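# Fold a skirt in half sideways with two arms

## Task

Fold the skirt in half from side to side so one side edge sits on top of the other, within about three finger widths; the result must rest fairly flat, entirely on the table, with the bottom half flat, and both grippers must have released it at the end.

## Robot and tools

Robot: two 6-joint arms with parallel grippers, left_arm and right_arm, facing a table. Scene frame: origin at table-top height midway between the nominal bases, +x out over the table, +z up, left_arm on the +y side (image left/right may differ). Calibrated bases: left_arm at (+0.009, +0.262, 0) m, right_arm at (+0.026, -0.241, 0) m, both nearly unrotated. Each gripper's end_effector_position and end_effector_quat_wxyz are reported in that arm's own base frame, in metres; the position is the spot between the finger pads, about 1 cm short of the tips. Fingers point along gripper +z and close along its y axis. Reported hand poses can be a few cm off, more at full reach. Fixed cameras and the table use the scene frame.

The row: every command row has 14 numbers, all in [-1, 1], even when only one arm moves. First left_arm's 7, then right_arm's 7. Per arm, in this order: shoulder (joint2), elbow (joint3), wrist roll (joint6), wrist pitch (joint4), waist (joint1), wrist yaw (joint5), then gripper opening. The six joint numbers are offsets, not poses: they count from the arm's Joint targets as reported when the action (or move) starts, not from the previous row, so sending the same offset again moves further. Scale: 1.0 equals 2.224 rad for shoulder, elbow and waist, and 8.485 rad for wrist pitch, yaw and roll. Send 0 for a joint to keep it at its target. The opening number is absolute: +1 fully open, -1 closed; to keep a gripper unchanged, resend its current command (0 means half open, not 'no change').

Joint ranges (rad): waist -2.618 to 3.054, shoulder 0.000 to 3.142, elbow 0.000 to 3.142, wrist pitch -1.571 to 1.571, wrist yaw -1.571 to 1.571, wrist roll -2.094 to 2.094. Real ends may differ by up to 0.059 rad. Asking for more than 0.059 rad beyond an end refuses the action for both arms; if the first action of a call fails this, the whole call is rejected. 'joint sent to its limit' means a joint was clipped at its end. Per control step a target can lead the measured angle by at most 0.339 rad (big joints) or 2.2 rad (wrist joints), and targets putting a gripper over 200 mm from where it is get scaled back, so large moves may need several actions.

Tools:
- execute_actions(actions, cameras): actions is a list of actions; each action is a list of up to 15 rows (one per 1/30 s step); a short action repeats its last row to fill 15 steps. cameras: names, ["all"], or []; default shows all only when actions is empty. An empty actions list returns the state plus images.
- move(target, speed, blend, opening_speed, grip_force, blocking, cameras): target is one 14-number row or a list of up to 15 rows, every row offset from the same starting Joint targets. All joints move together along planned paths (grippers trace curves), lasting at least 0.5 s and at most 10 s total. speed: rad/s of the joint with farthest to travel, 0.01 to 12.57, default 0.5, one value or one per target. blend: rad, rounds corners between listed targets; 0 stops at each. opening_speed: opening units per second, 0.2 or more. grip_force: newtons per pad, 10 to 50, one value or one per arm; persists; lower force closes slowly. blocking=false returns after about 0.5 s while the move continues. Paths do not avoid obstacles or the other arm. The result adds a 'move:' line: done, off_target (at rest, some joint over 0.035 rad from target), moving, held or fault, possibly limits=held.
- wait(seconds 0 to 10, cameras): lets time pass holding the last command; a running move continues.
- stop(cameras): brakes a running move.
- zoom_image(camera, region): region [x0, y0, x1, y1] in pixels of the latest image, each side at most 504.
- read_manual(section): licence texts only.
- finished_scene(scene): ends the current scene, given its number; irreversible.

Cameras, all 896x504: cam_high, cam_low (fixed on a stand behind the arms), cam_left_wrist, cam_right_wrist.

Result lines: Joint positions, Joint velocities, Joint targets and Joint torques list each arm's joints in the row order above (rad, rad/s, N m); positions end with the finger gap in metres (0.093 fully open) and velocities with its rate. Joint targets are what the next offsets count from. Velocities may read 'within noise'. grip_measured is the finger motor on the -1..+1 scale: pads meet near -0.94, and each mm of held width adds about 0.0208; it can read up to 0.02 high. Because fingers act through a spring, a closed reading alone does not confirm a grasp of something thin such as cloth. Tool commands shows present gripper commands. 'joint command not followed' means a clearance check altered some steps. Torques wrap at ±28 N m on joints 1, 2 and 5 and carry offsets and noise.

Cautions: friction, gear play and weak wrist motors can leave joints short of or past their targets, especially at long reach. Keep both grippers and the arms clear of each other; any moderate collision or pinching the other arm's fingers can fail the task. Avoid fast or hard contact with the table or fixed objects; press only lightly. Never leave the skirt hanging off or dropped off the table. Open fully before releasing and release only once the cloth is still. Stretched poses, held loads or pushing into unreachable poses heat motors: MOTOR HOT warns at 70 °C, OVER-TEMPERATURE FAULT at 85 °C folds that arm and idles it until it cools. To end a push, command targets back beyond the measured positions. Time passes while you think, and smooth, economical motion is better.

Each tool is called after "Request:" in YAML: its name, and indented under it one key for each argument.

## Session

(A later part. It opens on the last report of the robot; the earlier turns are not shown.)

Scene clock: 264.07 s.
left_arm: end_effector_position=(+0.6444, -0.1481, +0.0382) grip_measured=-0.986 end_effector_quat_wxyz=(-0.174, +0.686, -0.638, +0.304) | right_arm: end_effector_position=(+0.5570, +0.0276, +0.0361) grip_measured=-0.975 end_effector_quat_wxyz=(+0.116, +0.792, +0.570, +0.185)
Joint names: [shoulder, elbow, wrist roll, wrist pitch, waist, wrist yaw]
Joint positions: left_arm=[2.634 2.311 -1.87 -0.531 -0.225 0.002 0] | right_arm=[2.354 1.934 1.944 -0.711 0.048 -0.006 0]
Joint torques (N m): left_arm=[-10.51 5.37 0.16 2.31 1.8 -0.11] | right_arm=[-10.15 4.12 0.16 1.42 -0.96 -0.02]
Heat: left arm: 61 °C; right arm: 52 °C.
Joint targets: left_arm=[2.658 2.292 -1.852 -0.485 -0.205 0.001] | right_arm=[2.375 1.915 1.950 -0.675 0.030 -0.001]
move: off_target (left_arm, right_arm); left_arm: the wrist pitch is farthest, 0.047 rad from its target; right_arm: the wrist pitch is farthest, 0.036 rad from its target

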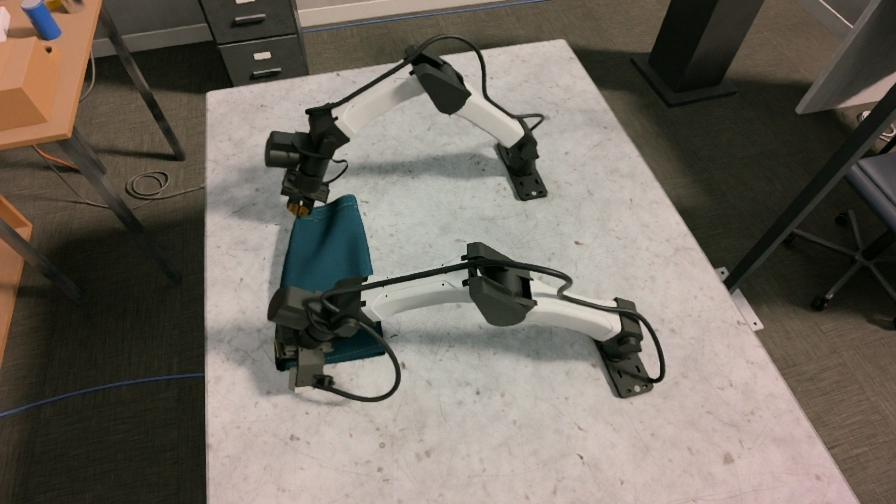

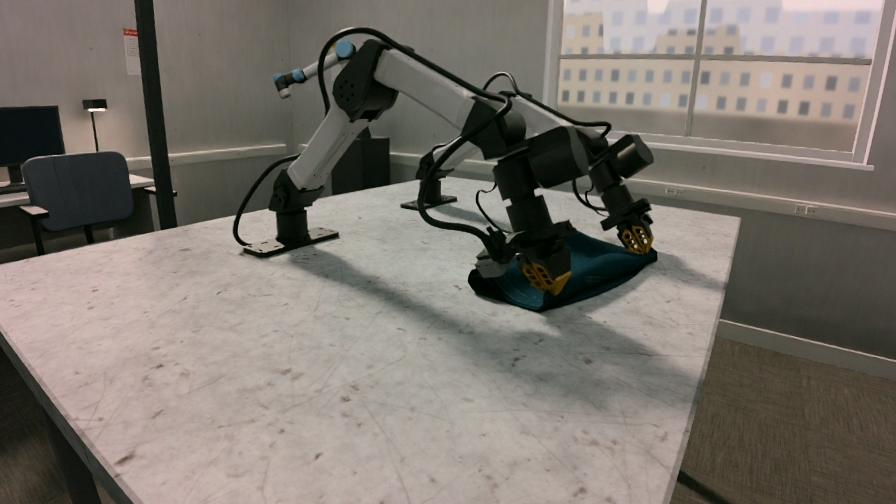

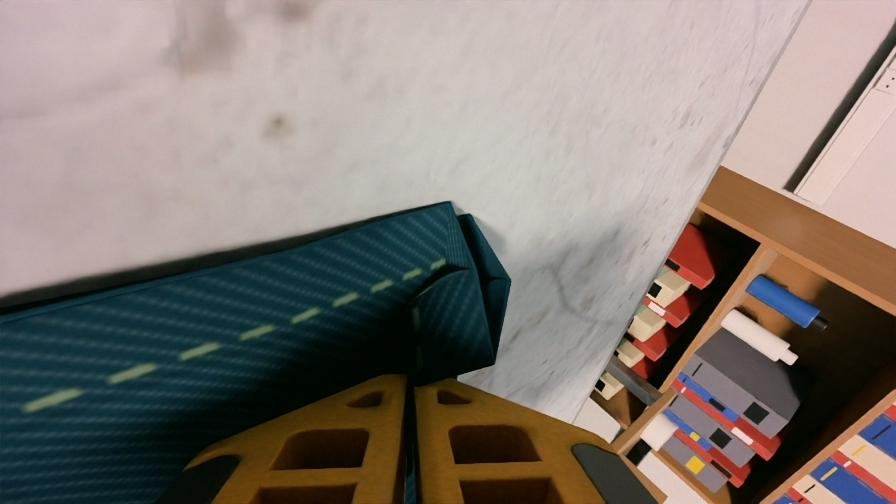

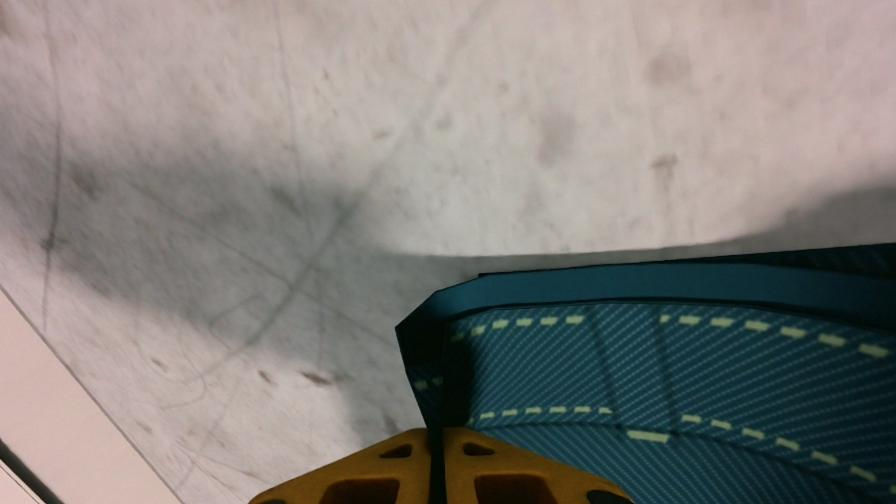

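Request:
move:
  target: [-0.01, -0.017, 0, 0.0038, 0, 0, -1, -0.027, -0.0414, 0, 0.0068, 0, 0, -1]
  speed: 0.1

Request:
move:
  target: [0, 0, 0, 0, 0, 0, -0.3, 0, 0, 0, 0, 0, 0, -0.3]
  opening_speed: 0.5
  cameras: ["all"]

Scene clock: 275.73 s.
left_arm: end_effector_position=(+0.6474, -0.1488, +0.0332) grip_measured=-0.986 end_effector_quat_wxyz=(-0.179, +0.683, -0.635, +0.313) | right_arm: end_effector_position=(+0.5551, +0.0276, +0.0208) grip_measured=-0.975 end_effector_quat_wxyz=(+0.120, +0.791, +0.568, +0.192)
Joint names: [shoulder, elbow, wrist roll, wrist pitch, waist, wrist yaw]
Joint positions: left_arm=[2.634 2.277 -1.87 -0.476 -0.225 0.002 0] | right_arm=[2.346 1.851 1.944 -0.619 0.048 -0.006 0]
Joint torques (N m): left_arm=[-12.31 4.93 0.16 2.1 1.78 -0.11] | right_arm=[-14.57 3.37 0.16 1.15 -0.91 -0.04]
Heat: left arm: 66 °C; right arm: 48 °C.
Joint targets: left_arm=[2.635 2.254 -1.852 -0.452 -0.205 0.001] | right_arm=[2.315 1.823 1.950 -0.617 0.030 -0.001]
move: done

Scene clock: 277.33 s.
left_arm: end_effector_position=(+0.6555, -0.1464, +0.0407) grip_measured=-0.303 end_effector_quat_wxyz=(-0.191, +0.678, -0.629, +0.329) | right_arm: end_effector_position=(+0.5610, +0.0235, +0.0232) grip_measured=-0.301 end_effector_quat_wxyz=(+0.129, +0.790, +0.563, +0.203)
Joint names: [shoulder, elbow, wrist roll, wrist pitch, waist, wrist yaw]
Joint positions: left_arm=[2.632 2.276 -1.867 -0.433 -0.219 0.002 0.031] | right_arm=[2.345 1.845 1.944 -0.585 0.04 -0.006 0.031]
Joint torques (N m): left_arm=[-12.36 5.18 0.14 1.75 1.24 -0.11] | right_arm=[-14.43 3.88 0.16 0.83 -0.59 -0.03]
Heat: left arm: 67 °C; right arm: 47 °C.
Joint targets: left_arm=[2.635 2.254 -1.852 -0.452 -0.205 0.001] | right_arm=[2.315 1.823 1.950 -0.617 0.030 -0.001]
move: done

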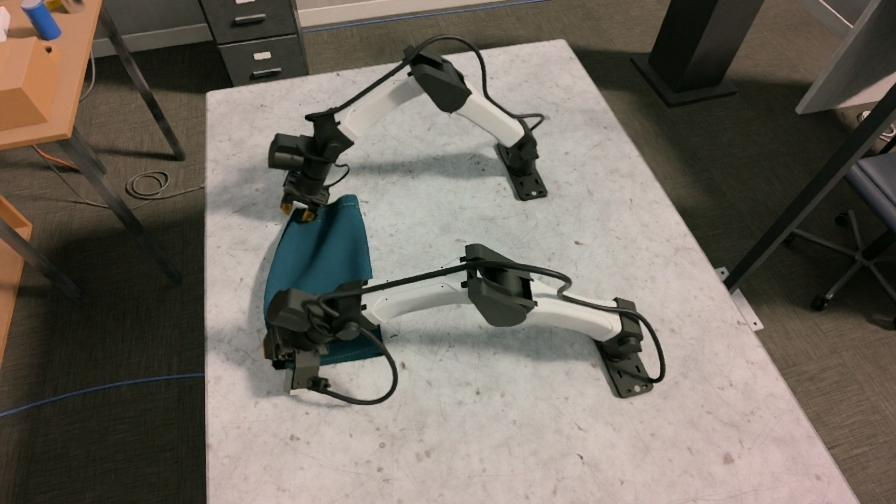

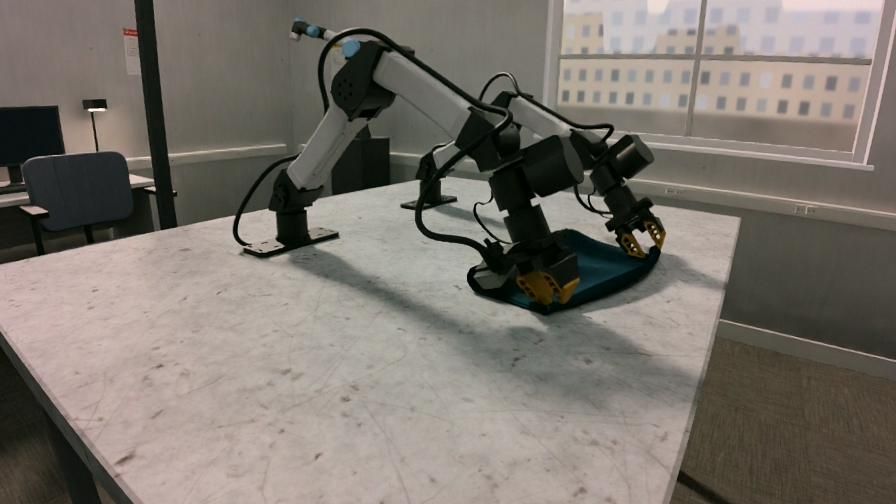

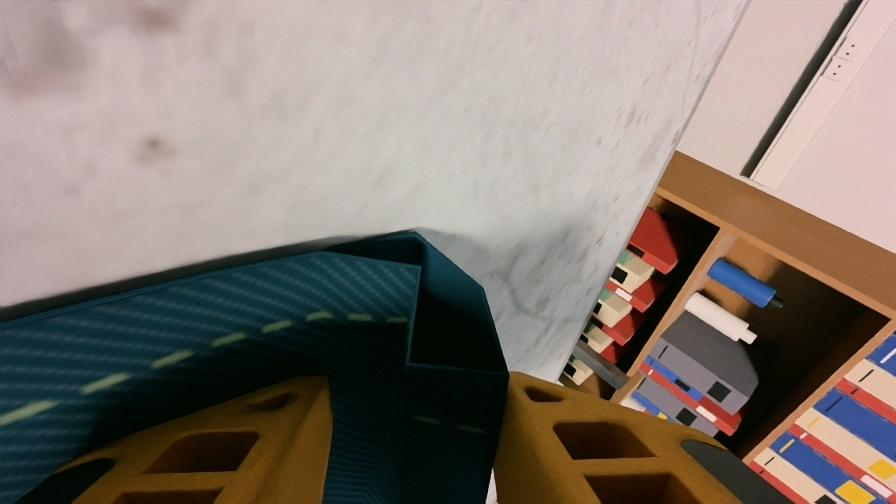

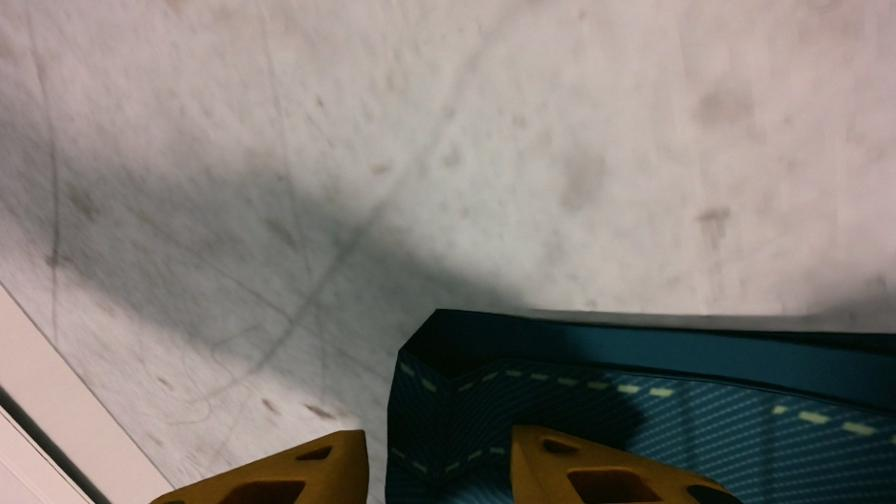

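Request:
move:
  target: [-0.0813, -0.0129, 0, -0.0179, 0, 0, -0.3, -0.073, 0.001, 0, -0.0193, 0, 0, -0.3]
  speed: 0.2
  cameras: ["all"]

Scene clock: 285.20 s.
left_arm: end_effector_position=(+0.6349, -0.1419, +0.0898) grip_measured=-0.303 end_effector_quat_wxyz=(-0.185, +0.682, -0.632, +0.319) | right_arm: end_effector_position=(+0.5346, +0.0225, +0.0828) grip_measured=-0.301 end_effector_quat_wxyz=(+0.125, +0.792, +0.565, +0.197)
Joint names: [shoulder, elbow, wrist roll, wrist pitch, waist, wrist yaw]
Joint positions: left_arm=[2.503 2.245 -1.867 -0.556 -0.219 0.002 0.031] | right_arm=[2.196 1.842 1.944 -0.746 0.04 -0.006 0.031]
Joint torques (N m): left_arm=[-15.92 5.41 0.14 1.39 1.22 -0.11] | right_arm=[-14.84 4.37 0.18 0.78 -0.64 -0.02]
Heat: left arm: 72 °C; right arm: 47 °C. Fold the left arm in close to its base, or ease its load, before you think long.
Joint targets: left_arm=[2.454 2.226 -1.852 -0.604 -0.205 0.001] | right_arm=[2.153 1.825 1.950 -0.781 0.030 -0.001]
MOTOR HOT: the shoulder of the left arm reports 72 °C; the controller's stop level is 85 °C. To cool a motor, set the load down, stop pushing, or move to a pose that needs little force.
move: off_target (left_arm, right_arm); left_arm: the shoulder is farthest, 0.049 rad from its target; right_arm: the shoulder is farthest, 0.043 rad from its target

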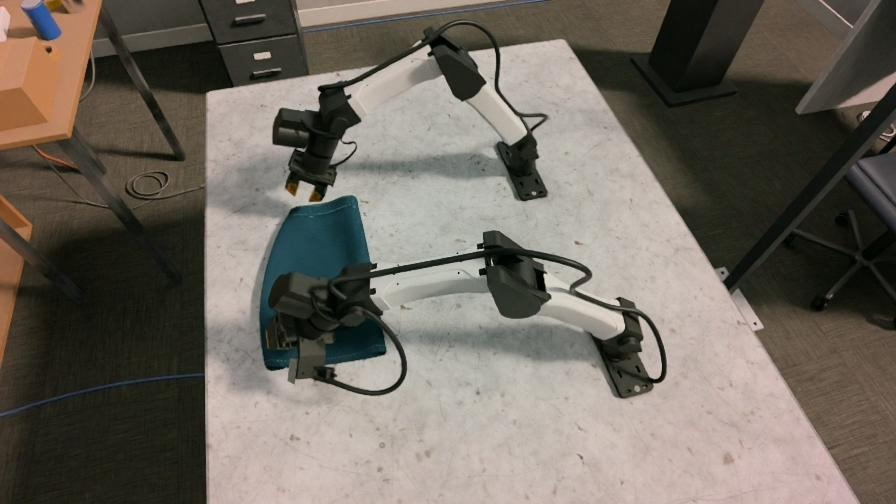

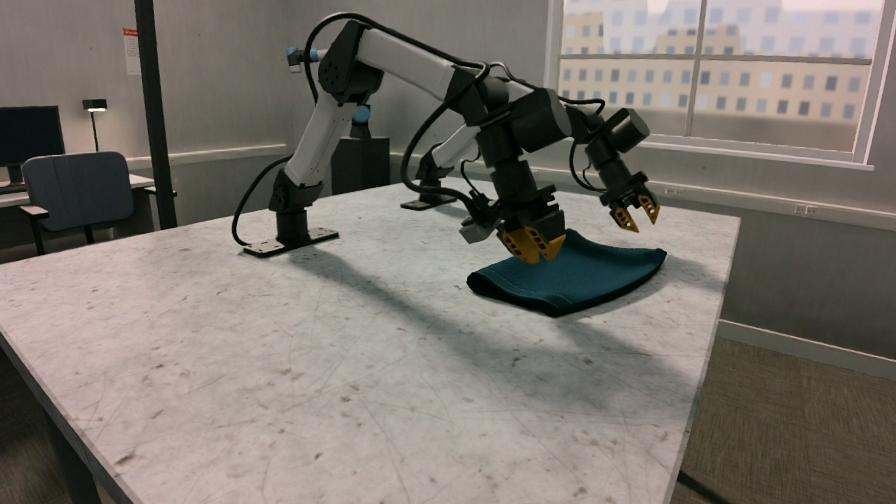

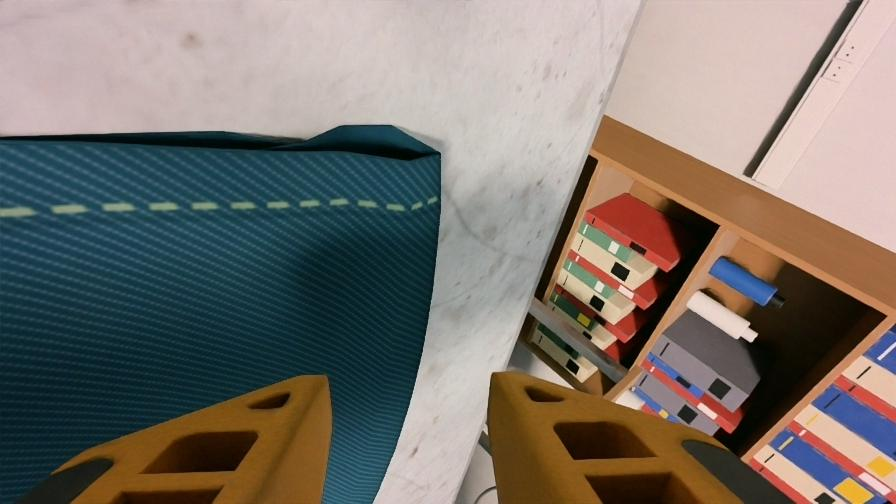

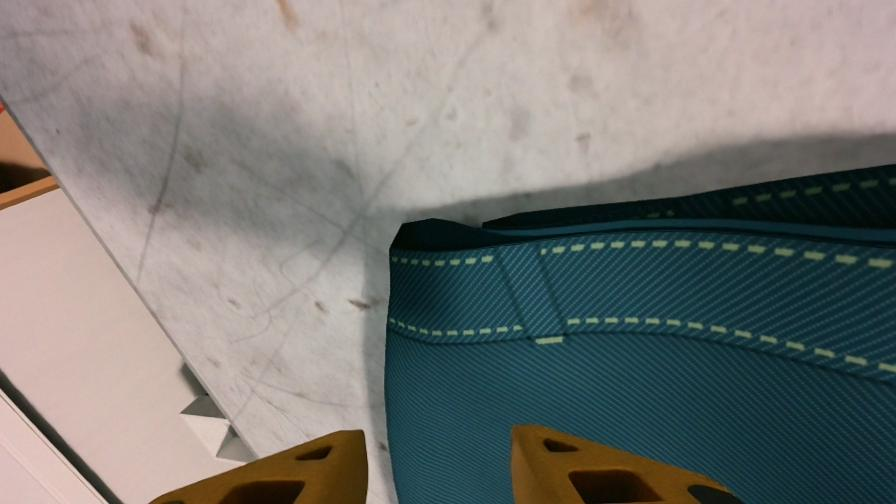

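Request:
move:
  target:
    - [-0.1, 0, 0, 0.0, 0, 0, -0.3, -0.1, 0, 0, 0.0, 0, 0, -0.3]
    - [-0.35, 0, 0.0, 0.0, 0.3, 0, 1, -0.25, 0.0, 0, 0.0, -0.3, 0, 1]
  speed: 0.8
  blend: 0.15
  cameras: ["cam_high", "cam_low"]

Request:
zoom_image:
  camera: "cam_high"
  region: [240, 180, 400, 400]

Request:
zoom_image:
  camera: "cam_low"
  region: [450, 210, 690, 330]

Scene clock: 293.87 s.
left_arm: end_effector_position=(+0.4159, +0.2114, +0.5512) grip_measured=+1.000 end_effector_quat_wxyz=(-0.536, +0.657, -0.280, +0.450) | right_arm: end_effector_position=(+0.3729, -0.2808, +0.3634) grip_measured=+1.000 end_effector_quat_wxyz=(+0.391, +0.837, +0.237, +0.300)
Joint names: [shoulder, elbow, wrist roll, wrist pitch, waist, wrist yaw]
Joint positions: left_arm=[1.675 2.23 -1.867 -0.574 0.471 0.002 0.093] | right_arm=[1.618 1.833 1.946 -0.755 -0.647 -0.005 0.093]
Joint torques (N m): left_arm=[-5.27 5.35 0.15 2.15 0.18 -0.07] | right_arm=[-8.2 5.18 0.16 1.62 0.24 -0.05]
Heat: left arm: 80 °C; right arm: 48 °C. Fold the left arm in close to its base, or ease its load, before you think long.
Joint targets: left_arm=[1.676 2.226 -1.852 -0.604 0.462 0.001] | right_arm=[1.597 1.825 1.950 -0.781 -0.637 -0.001]
MOTOR HOT: still on. The shoulder of the left arm reports 80 °C.
move: done; blend cut to 0.1112 rad at target 1
Images, in order (width x height): cam_high 896x504, cam_low 896x504.

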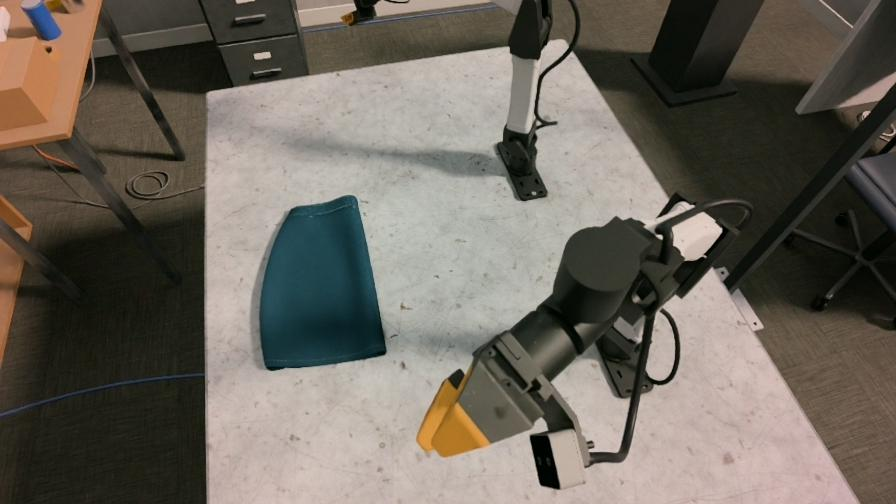

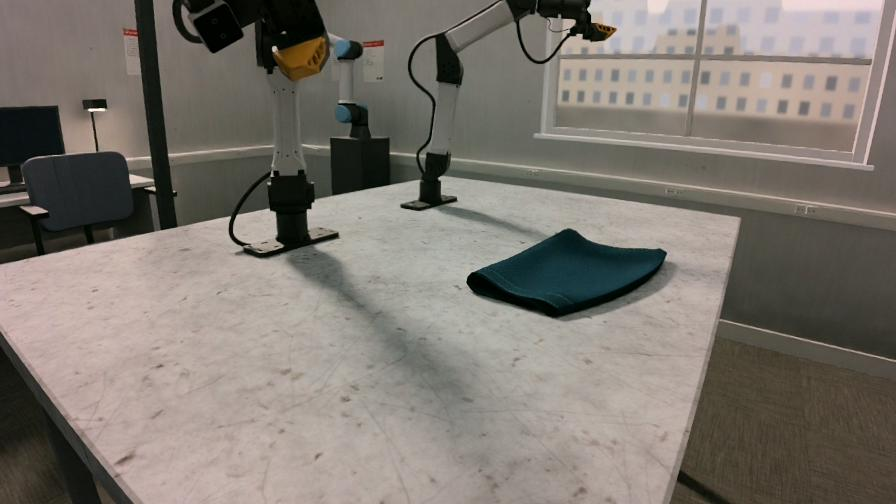

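Scaled by 2.291 from the camera's 896x504 image, which has a finer 1280x720 frame.

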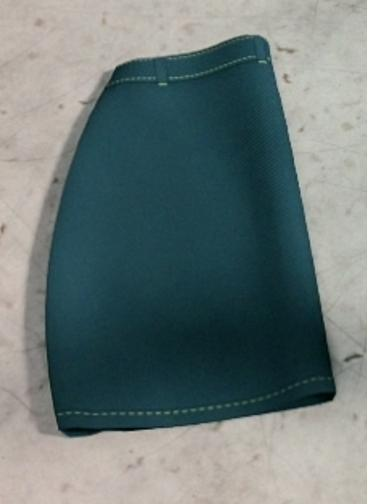

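Scaled by 2.100 from the camera's 896x504 image, which has a finer 1280x720 frame.

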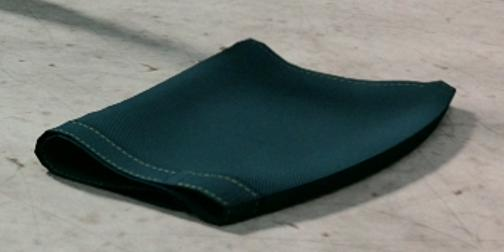

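Request:
move:
  target: [-0.304, -0.6412, 0.218, 0, 0.108, 0, 1, 0, 0, 0, 0, 0, 0, 1]
  speed: 1.0

Scene clock: 365.57 s.
left_arm: end_effector_position=(+0.2356, +0.1959, +0.1770) grip_measured=+1.000 end_effector_quat_wxyz=(+0.363, -0.322, +0.865, +0.130) | right_arm: end_effector_position=(+0.3729, -0.2808, +0.3634) grip_measured=+1.000 end_effector_quat_wxyz=(+0.391, +0.837, +0.237, +0.300)
Joint names: [shoulder, elbow, wrist roll, wrist pitch, waist, wrist yaw]
Joint positions: left_arm=[1.02 0.815 -0.02 -0.574 0.689 -0.009 0.093] | right_arm=[1.618 1.833 1.946 -0.755 -0.647 -0.005 0.093]
Joint torques (N m): left_arm=[-3.07 5.87 0.13 1.71 1.25 -0.06] | right_arm=[-8.14 5.12 0.14 1.63 0.32 -0.05]
Heat: left arm: 49 °C; right arm: 43 °C.
Joint targets: left_arm=[1.000 0.800 -0.002 -0.604 0.702 0.001] | right_arm=[1.597 1.825 1.950 -0.781 -0.637 -0.001]
MOTOR HOT: cleared for the motors of the left arm.
move: done

Request:
move:
  target: [0.6232, 0.6147, -0.2272, -0.0574, -0.4852, 0, 0, 0.2954, 0.063, -0.0318, -0.0494, 0.3404, 0, 0]
  speed: 0.9
  cameras: ["all"]

Scene clock: 384.93 s.
left_arm: end_effector_position=(+0.4859, -0.1952, +0.0591) grip_measured=+0.002 end_effector_quat_wxyz=(-0.051, +0.690, -0.712, +0.116) | right_arm: end_effector_position=(+0.4484, +0.0597, +0.0592) grip_measured=+0.001 end_effector_quat_wxyz=(+0.019, +0.705, +0.708, +0.029)
Joint names: [shoulder, elbow, wrist roll, wrist pitch, waist, wrist yaw]
Joint positions: left_arm=[2.376 2.125 -1.922 -1.065 -0.382 0 0.045] | right_arm=[2.241 1.923 1.697 -1.183 0.13 -0.005 0.045]
Joint torques (N m): left_arm=[-9.83 10.43 -0.12 0.68 1.2 -0.11] | right_arm=[-9.52 8.38 -0.04 0.22 -0.55 -0.02]
Heat: left arm: 47 °C; right arm: 44 °C.
Joint targets: left_arm=[2.386 2.167 -1.930 -1.091 -0.377 0.001] | right_arm=[2.254 1.966 1.680 -1.200 0.120 -0.001]
move: off_target (left_arm, right_arm); left_arm: the elbow is farthest, 0.042 rad from its target; right_arm: the elbow is farthest, 0.042 rad from its target

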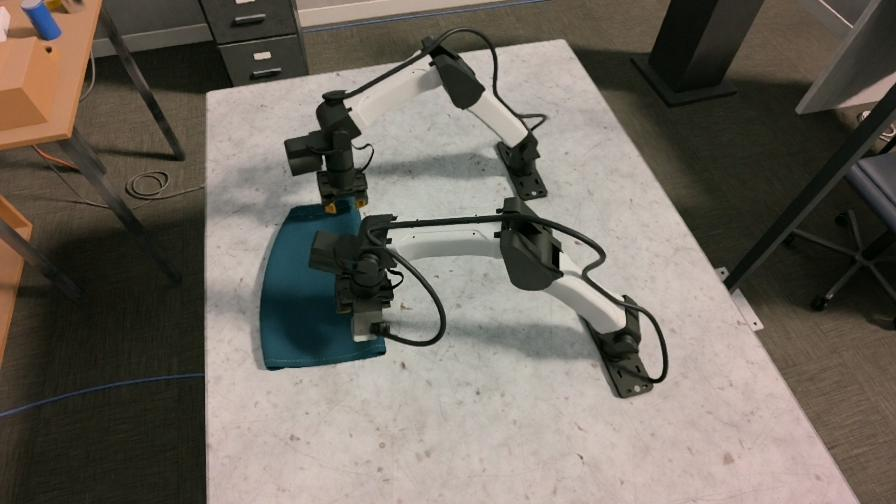

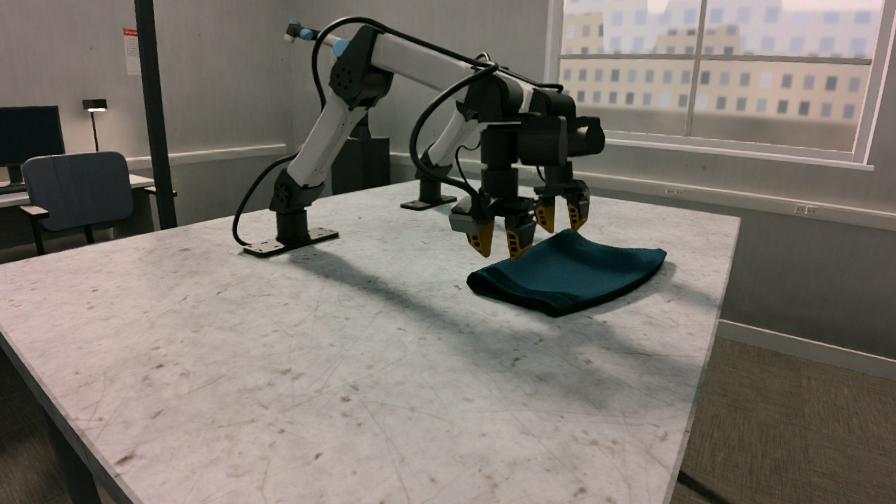

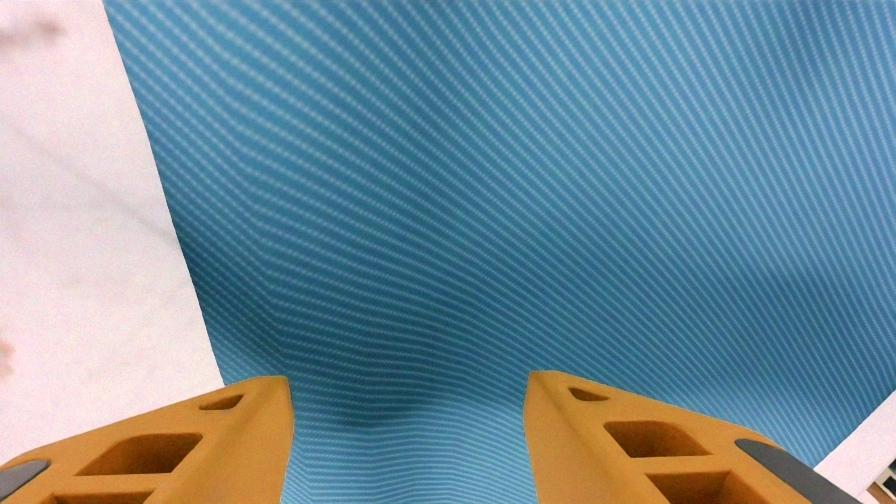

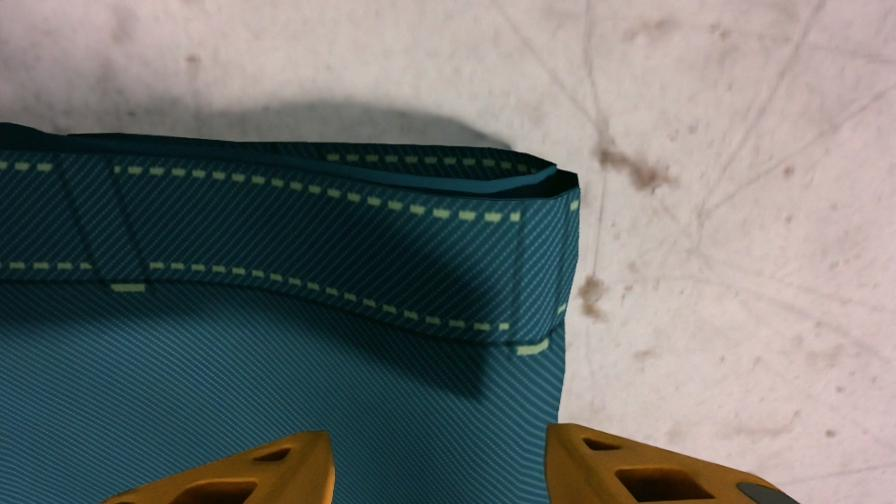

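Request:
move:
  target: [0.0009, -0.0863, 0, 0.0245, 0, 0, 0, 0.0465, 0.0144, 0, 0.0158, -0.005, 0, 0]
  speed: 0.15
  cameras: ["cam_low", "cam_left_wrist", "cam_right_wrist"]

Scene clock: 398.17 s.
left_arm: end_effector_position=(+0.4845, -0.1949, +0.0288) grip_measured=+0.002 end_effector_quat_wxyz=(-0.052, +0.691, -0.711, +0.119) | right_arm: end_effector_position=(+0.4707, +0.0597, +0.0256) grip_measured=+0.001 end_effector_quat_wxyz=(+0.025, +0.707, +0.706, +0.036)
Joint names: [shoulder, elbow, wrist roll, wrist pitch, waist, wrist yaw]
Joint positions: left_arm=[2.375 2.001 -1.923 -0.938 -0.382 0.002 0.045] | right_arm=[2.339 1.954 1.697 -1.097 0.124 -0.005 0.045]
Joint torques (N m): left_arm=[-9.61 3.84 -0.12 1.52 1.18 -0.11] | right_arm=[-9.63 8.29 -0.03 0.7 -0.79 -0.02]
Heat: left arm: 55 °C; right arm: 46 °C.
Joint targets: left_arm=[2.388 1.975 -1.930 -0.883 -0.377 0.001] | right_arm=[2.357 1.998 1.680 -1.066 0.109 -0.001]
move: off_target (left_arm, right_arm); left_arm: the wrist pitch is farthest, 0.055 rad from its target; right_arm: the elbow is farthest, 0.044 rad from its target
Images, in order (width x height): cam_low 896x504, cam_left_wrist 896x504, cam_right_wrist 896x504.

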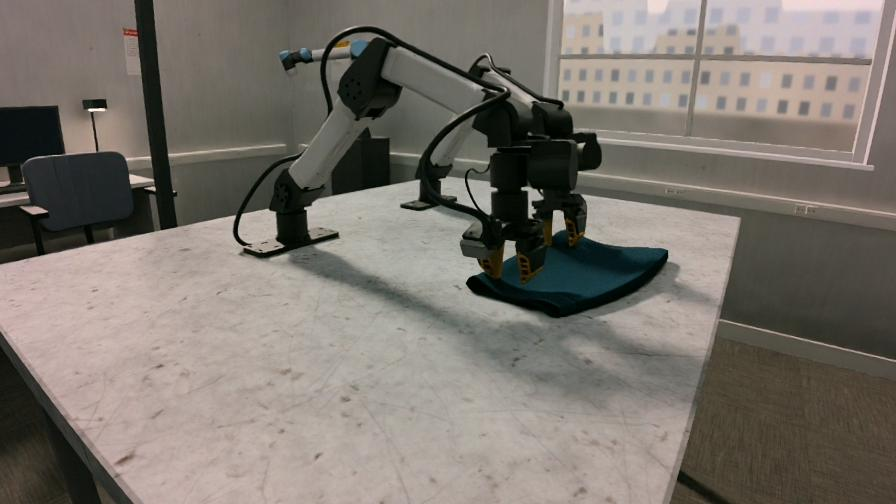

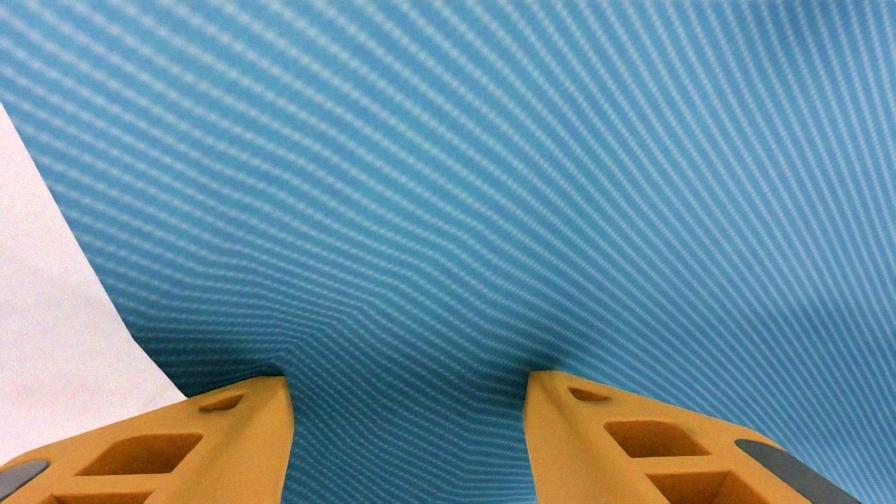

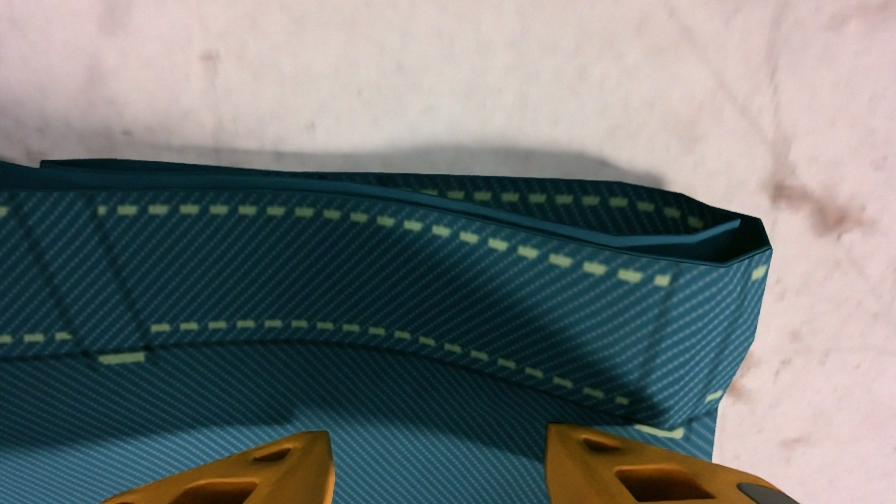

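Request:
move:
  target: [0, -0.0150, 0, 0.0038, 0, 0, 0, 0.0157, 0, 0, 0.0041, 0, 0, 0]
  speed: 0.15

Request:
move:
  target: [0, 0, 0, 0, 0, 0, -1, 0, 0, 0, 0, 0, 0, -1]
  opening_speed: 0.5
  cameras: ["cam_low", "cam_left_wrist", "cam_right_wrist"]

Scene clock: 405.87 s.
left_arm: end_effector_position=(+0.4840, -0.1948, +0.0272) grip_measured=+0.002 end_effector_quat_wxyz=(-0.053, +0.690, -0.711, +0.121) | right_arm: end_effector_position=(+0.4761, +0.0603, +0.0191) grip_measured=+0.001 end_effector_quat_wxyz=(+0.028, +0.707, +0.706, +0.040)
Joint names: [shoulder, elbow, wrist roll, wrist pitch, waist, wrist yaw]
Joint positions: left_arm=[2.367 1.979 -1.923 -0.918 -0.382 0.002 0.045] | right_arm=[2.36 1.965 1.697 -1.079 0.124 -0.005 0.045]
Joint torques (N m): left_arm=[-8.91 2.74 -0.12 1.65 1.2 -0.11] | right_arm=[-8.55 7.6 -0.06 0.84 -0.77 -0.02]
Heat: left arm: 58 °C; right arm: 48 °C.
Joint targets: left_arm=[2.388 1.941 -1.930 -0.851 -0.377 0.001] | right_arm=[2.392 1.998 1.680 -1.031 0.109 -0.001]
move: off_target (left_arm, right_arm); left_arm: the wrist pitch is farthest, 0.067 rad from its target; right_arm: the wrist pitch is farthest, 0.048 rad from its target

Scene clock: 408.07 s.
left_arm: end_effector_position=(+0.4795, -0.1975, +0.0242) grip_measured=-0.987 end_effector_quat_wxyz=(-0.050, +0.688, -0.714, +0.117) | right_arm: end_effector_position=(+0.4762, +0.0604, +0.0178) grip_measured=-0.976 end_effector_quat_wxyz=(+0.027, +0.706, +0.706, +0.039)
Joint names: [shoulder, elbow, wrist roll, wrist pitch, waist, wrist yaw]
Joint positions: left_arm=[2.365 1.967 -1.923 -0.918 -0.39 0.004 0] | right_arm=[2.363 1.965 1.696 -1.077 0.124 -0.005 0]
Joint torques (N m): left_arm=[-8.79 3.89 -0.11 1.62 1.2 -0.12] | right_arm=[-8.92 7.61 -0.03 0.87 -0.75 -0.02]
Heat: left arm: 58 °C; right arm: 47 °C.
Joint targets: left_arm=[2.388 1.941 -1.930 -0.851 -0.377 0.001] | right_arm=[2.392 1.998 1.680 -1.031 0.109 -0.001]
move: off_target (left_arm, right_arm); left_arm: the wrist pitch is farthest, 0.067 rad from its target; right_arm: the wrist pitch is farthest, 0.046 rad from its target
Images, in order (width x height): cam_low 896x504, cam_left_wrist 896x504, cam_right_wrist 896x504.

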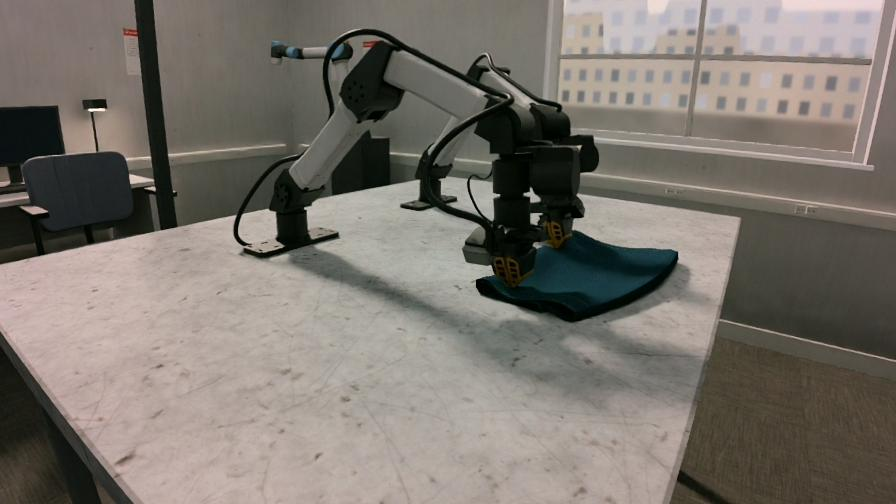

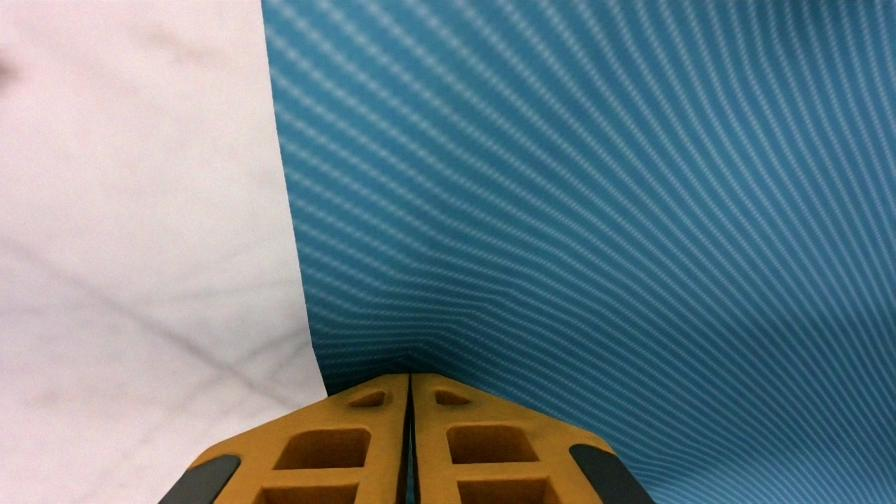

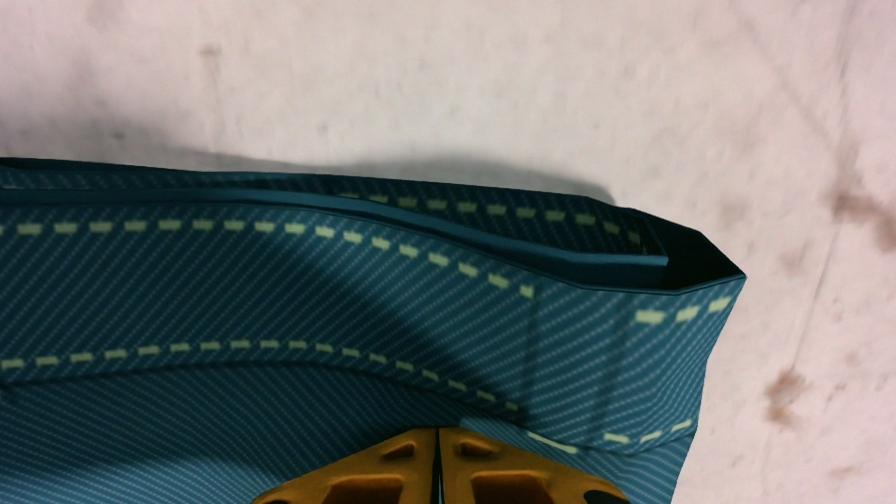

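Request:
move:
  target: [-0.0064, 0.016, 0, -0.0059, 0, 0, -1, -0.005, 0.0182, 0, -0.0061, 0, 0, -1]
  speed: 0.2
  cameras: ["all"]

Scene clock: 437.57 s.
left_arm: end_effector_position=(+0.4795, -0.1975, +0.0242) grip_measured=-0.987 end_effector_quat_wxyz=(-0.050, +0.688, -0.714, +0.117) | right_arm: end_effector_position=(+0.4850, +0.0615, +0.0267) grip_measured=-0.976 end_effector_quat_wxyz=(+0.037, +0.706, +0.706, +0.052)
Joint names: [shoulder, elbow, wrist roll, wrist pitch, waist, wrist yaw]
Joint positions: left_arm=[2.365 1.967 -1.923 -0.918 -0.39 0.004 0] | right_arm=[2.363 1.997 1.696 -1.077 0.124 -0.005 0]
Joint torques (N m): left_arm=[-9.92 7.32 -0.12 1.1 1.2 -0.12] | right_arm=[-10.03 8.25 -0.05 0.43 -0.76 -0.01]
Heat: left arm: 56 °C; right arm: 46 °C.
Joint targets: left_arm=[2.374 1.977 -1.930 -0.901 -0.377 0.001] | right_arm=[2.381 2.038 1.680 -1.083 0.109 -0.001]
move: off_target (right_arm); right_arm: the elbow is farthest, 0.042 rad from its target

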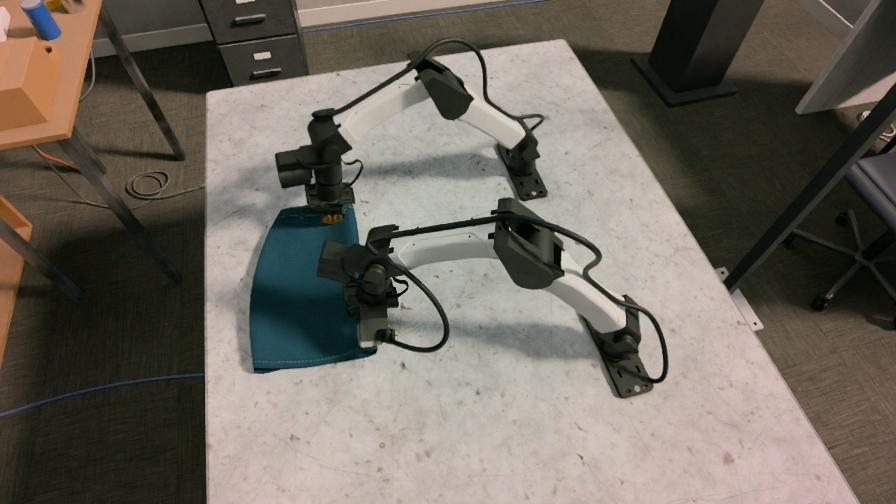

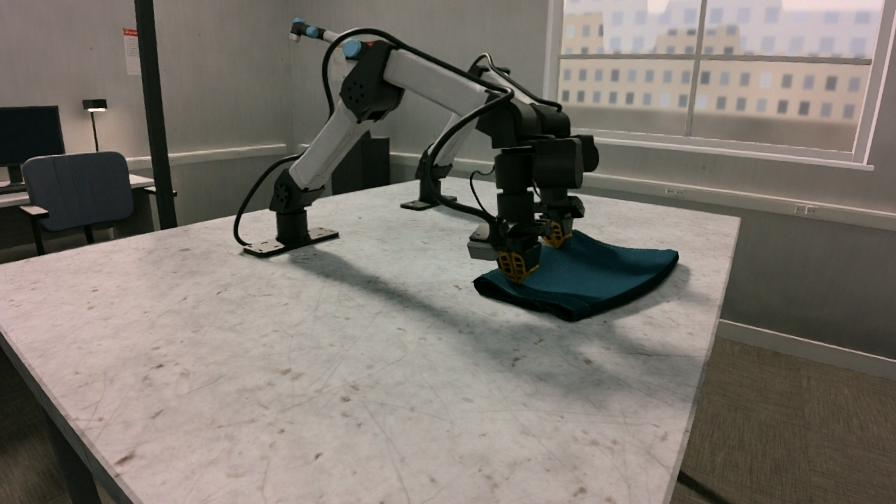

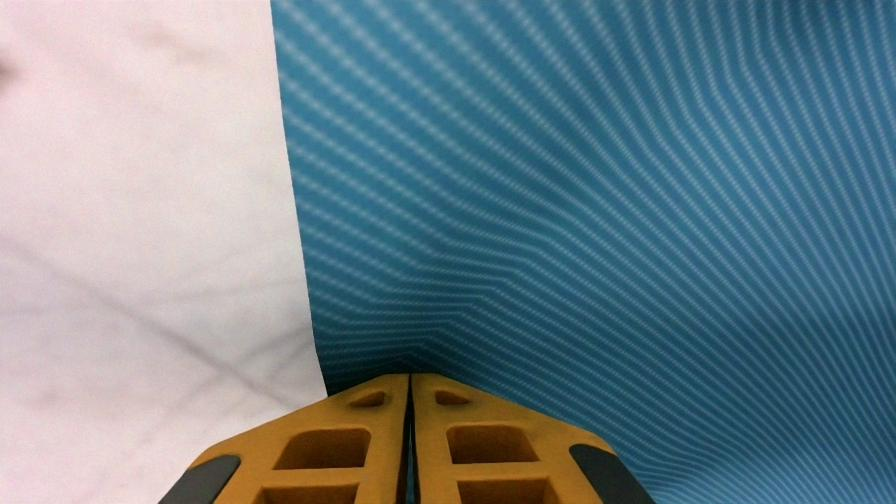

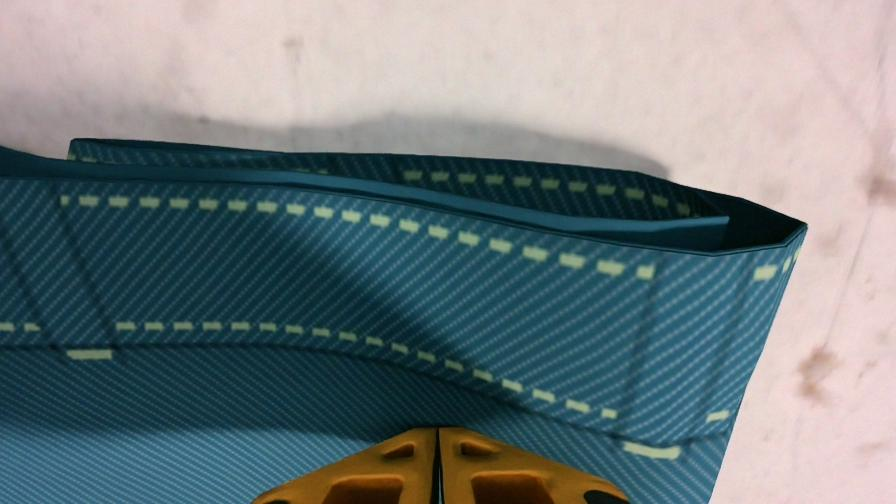

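Request:
zoom_image:
  camera: "cam_high"
  region: [235, 190, 395, 390]

Request:
zoom_image:
  camera: "cam_low"
  region: [460, 220, 700, 330]

Scaled by 2.520 from the camera's 896x504 image, which has a finer 1280x720 frame.

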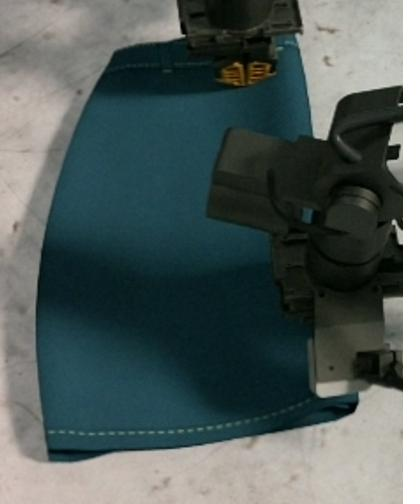

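Scaled by 2.100 from the camera's 896x504 image, which has a finer 1280x720 frame.

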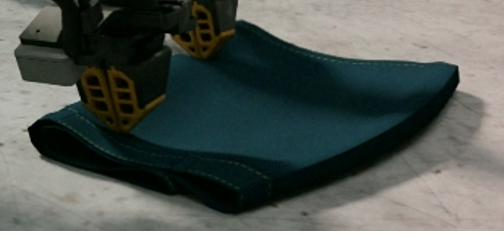

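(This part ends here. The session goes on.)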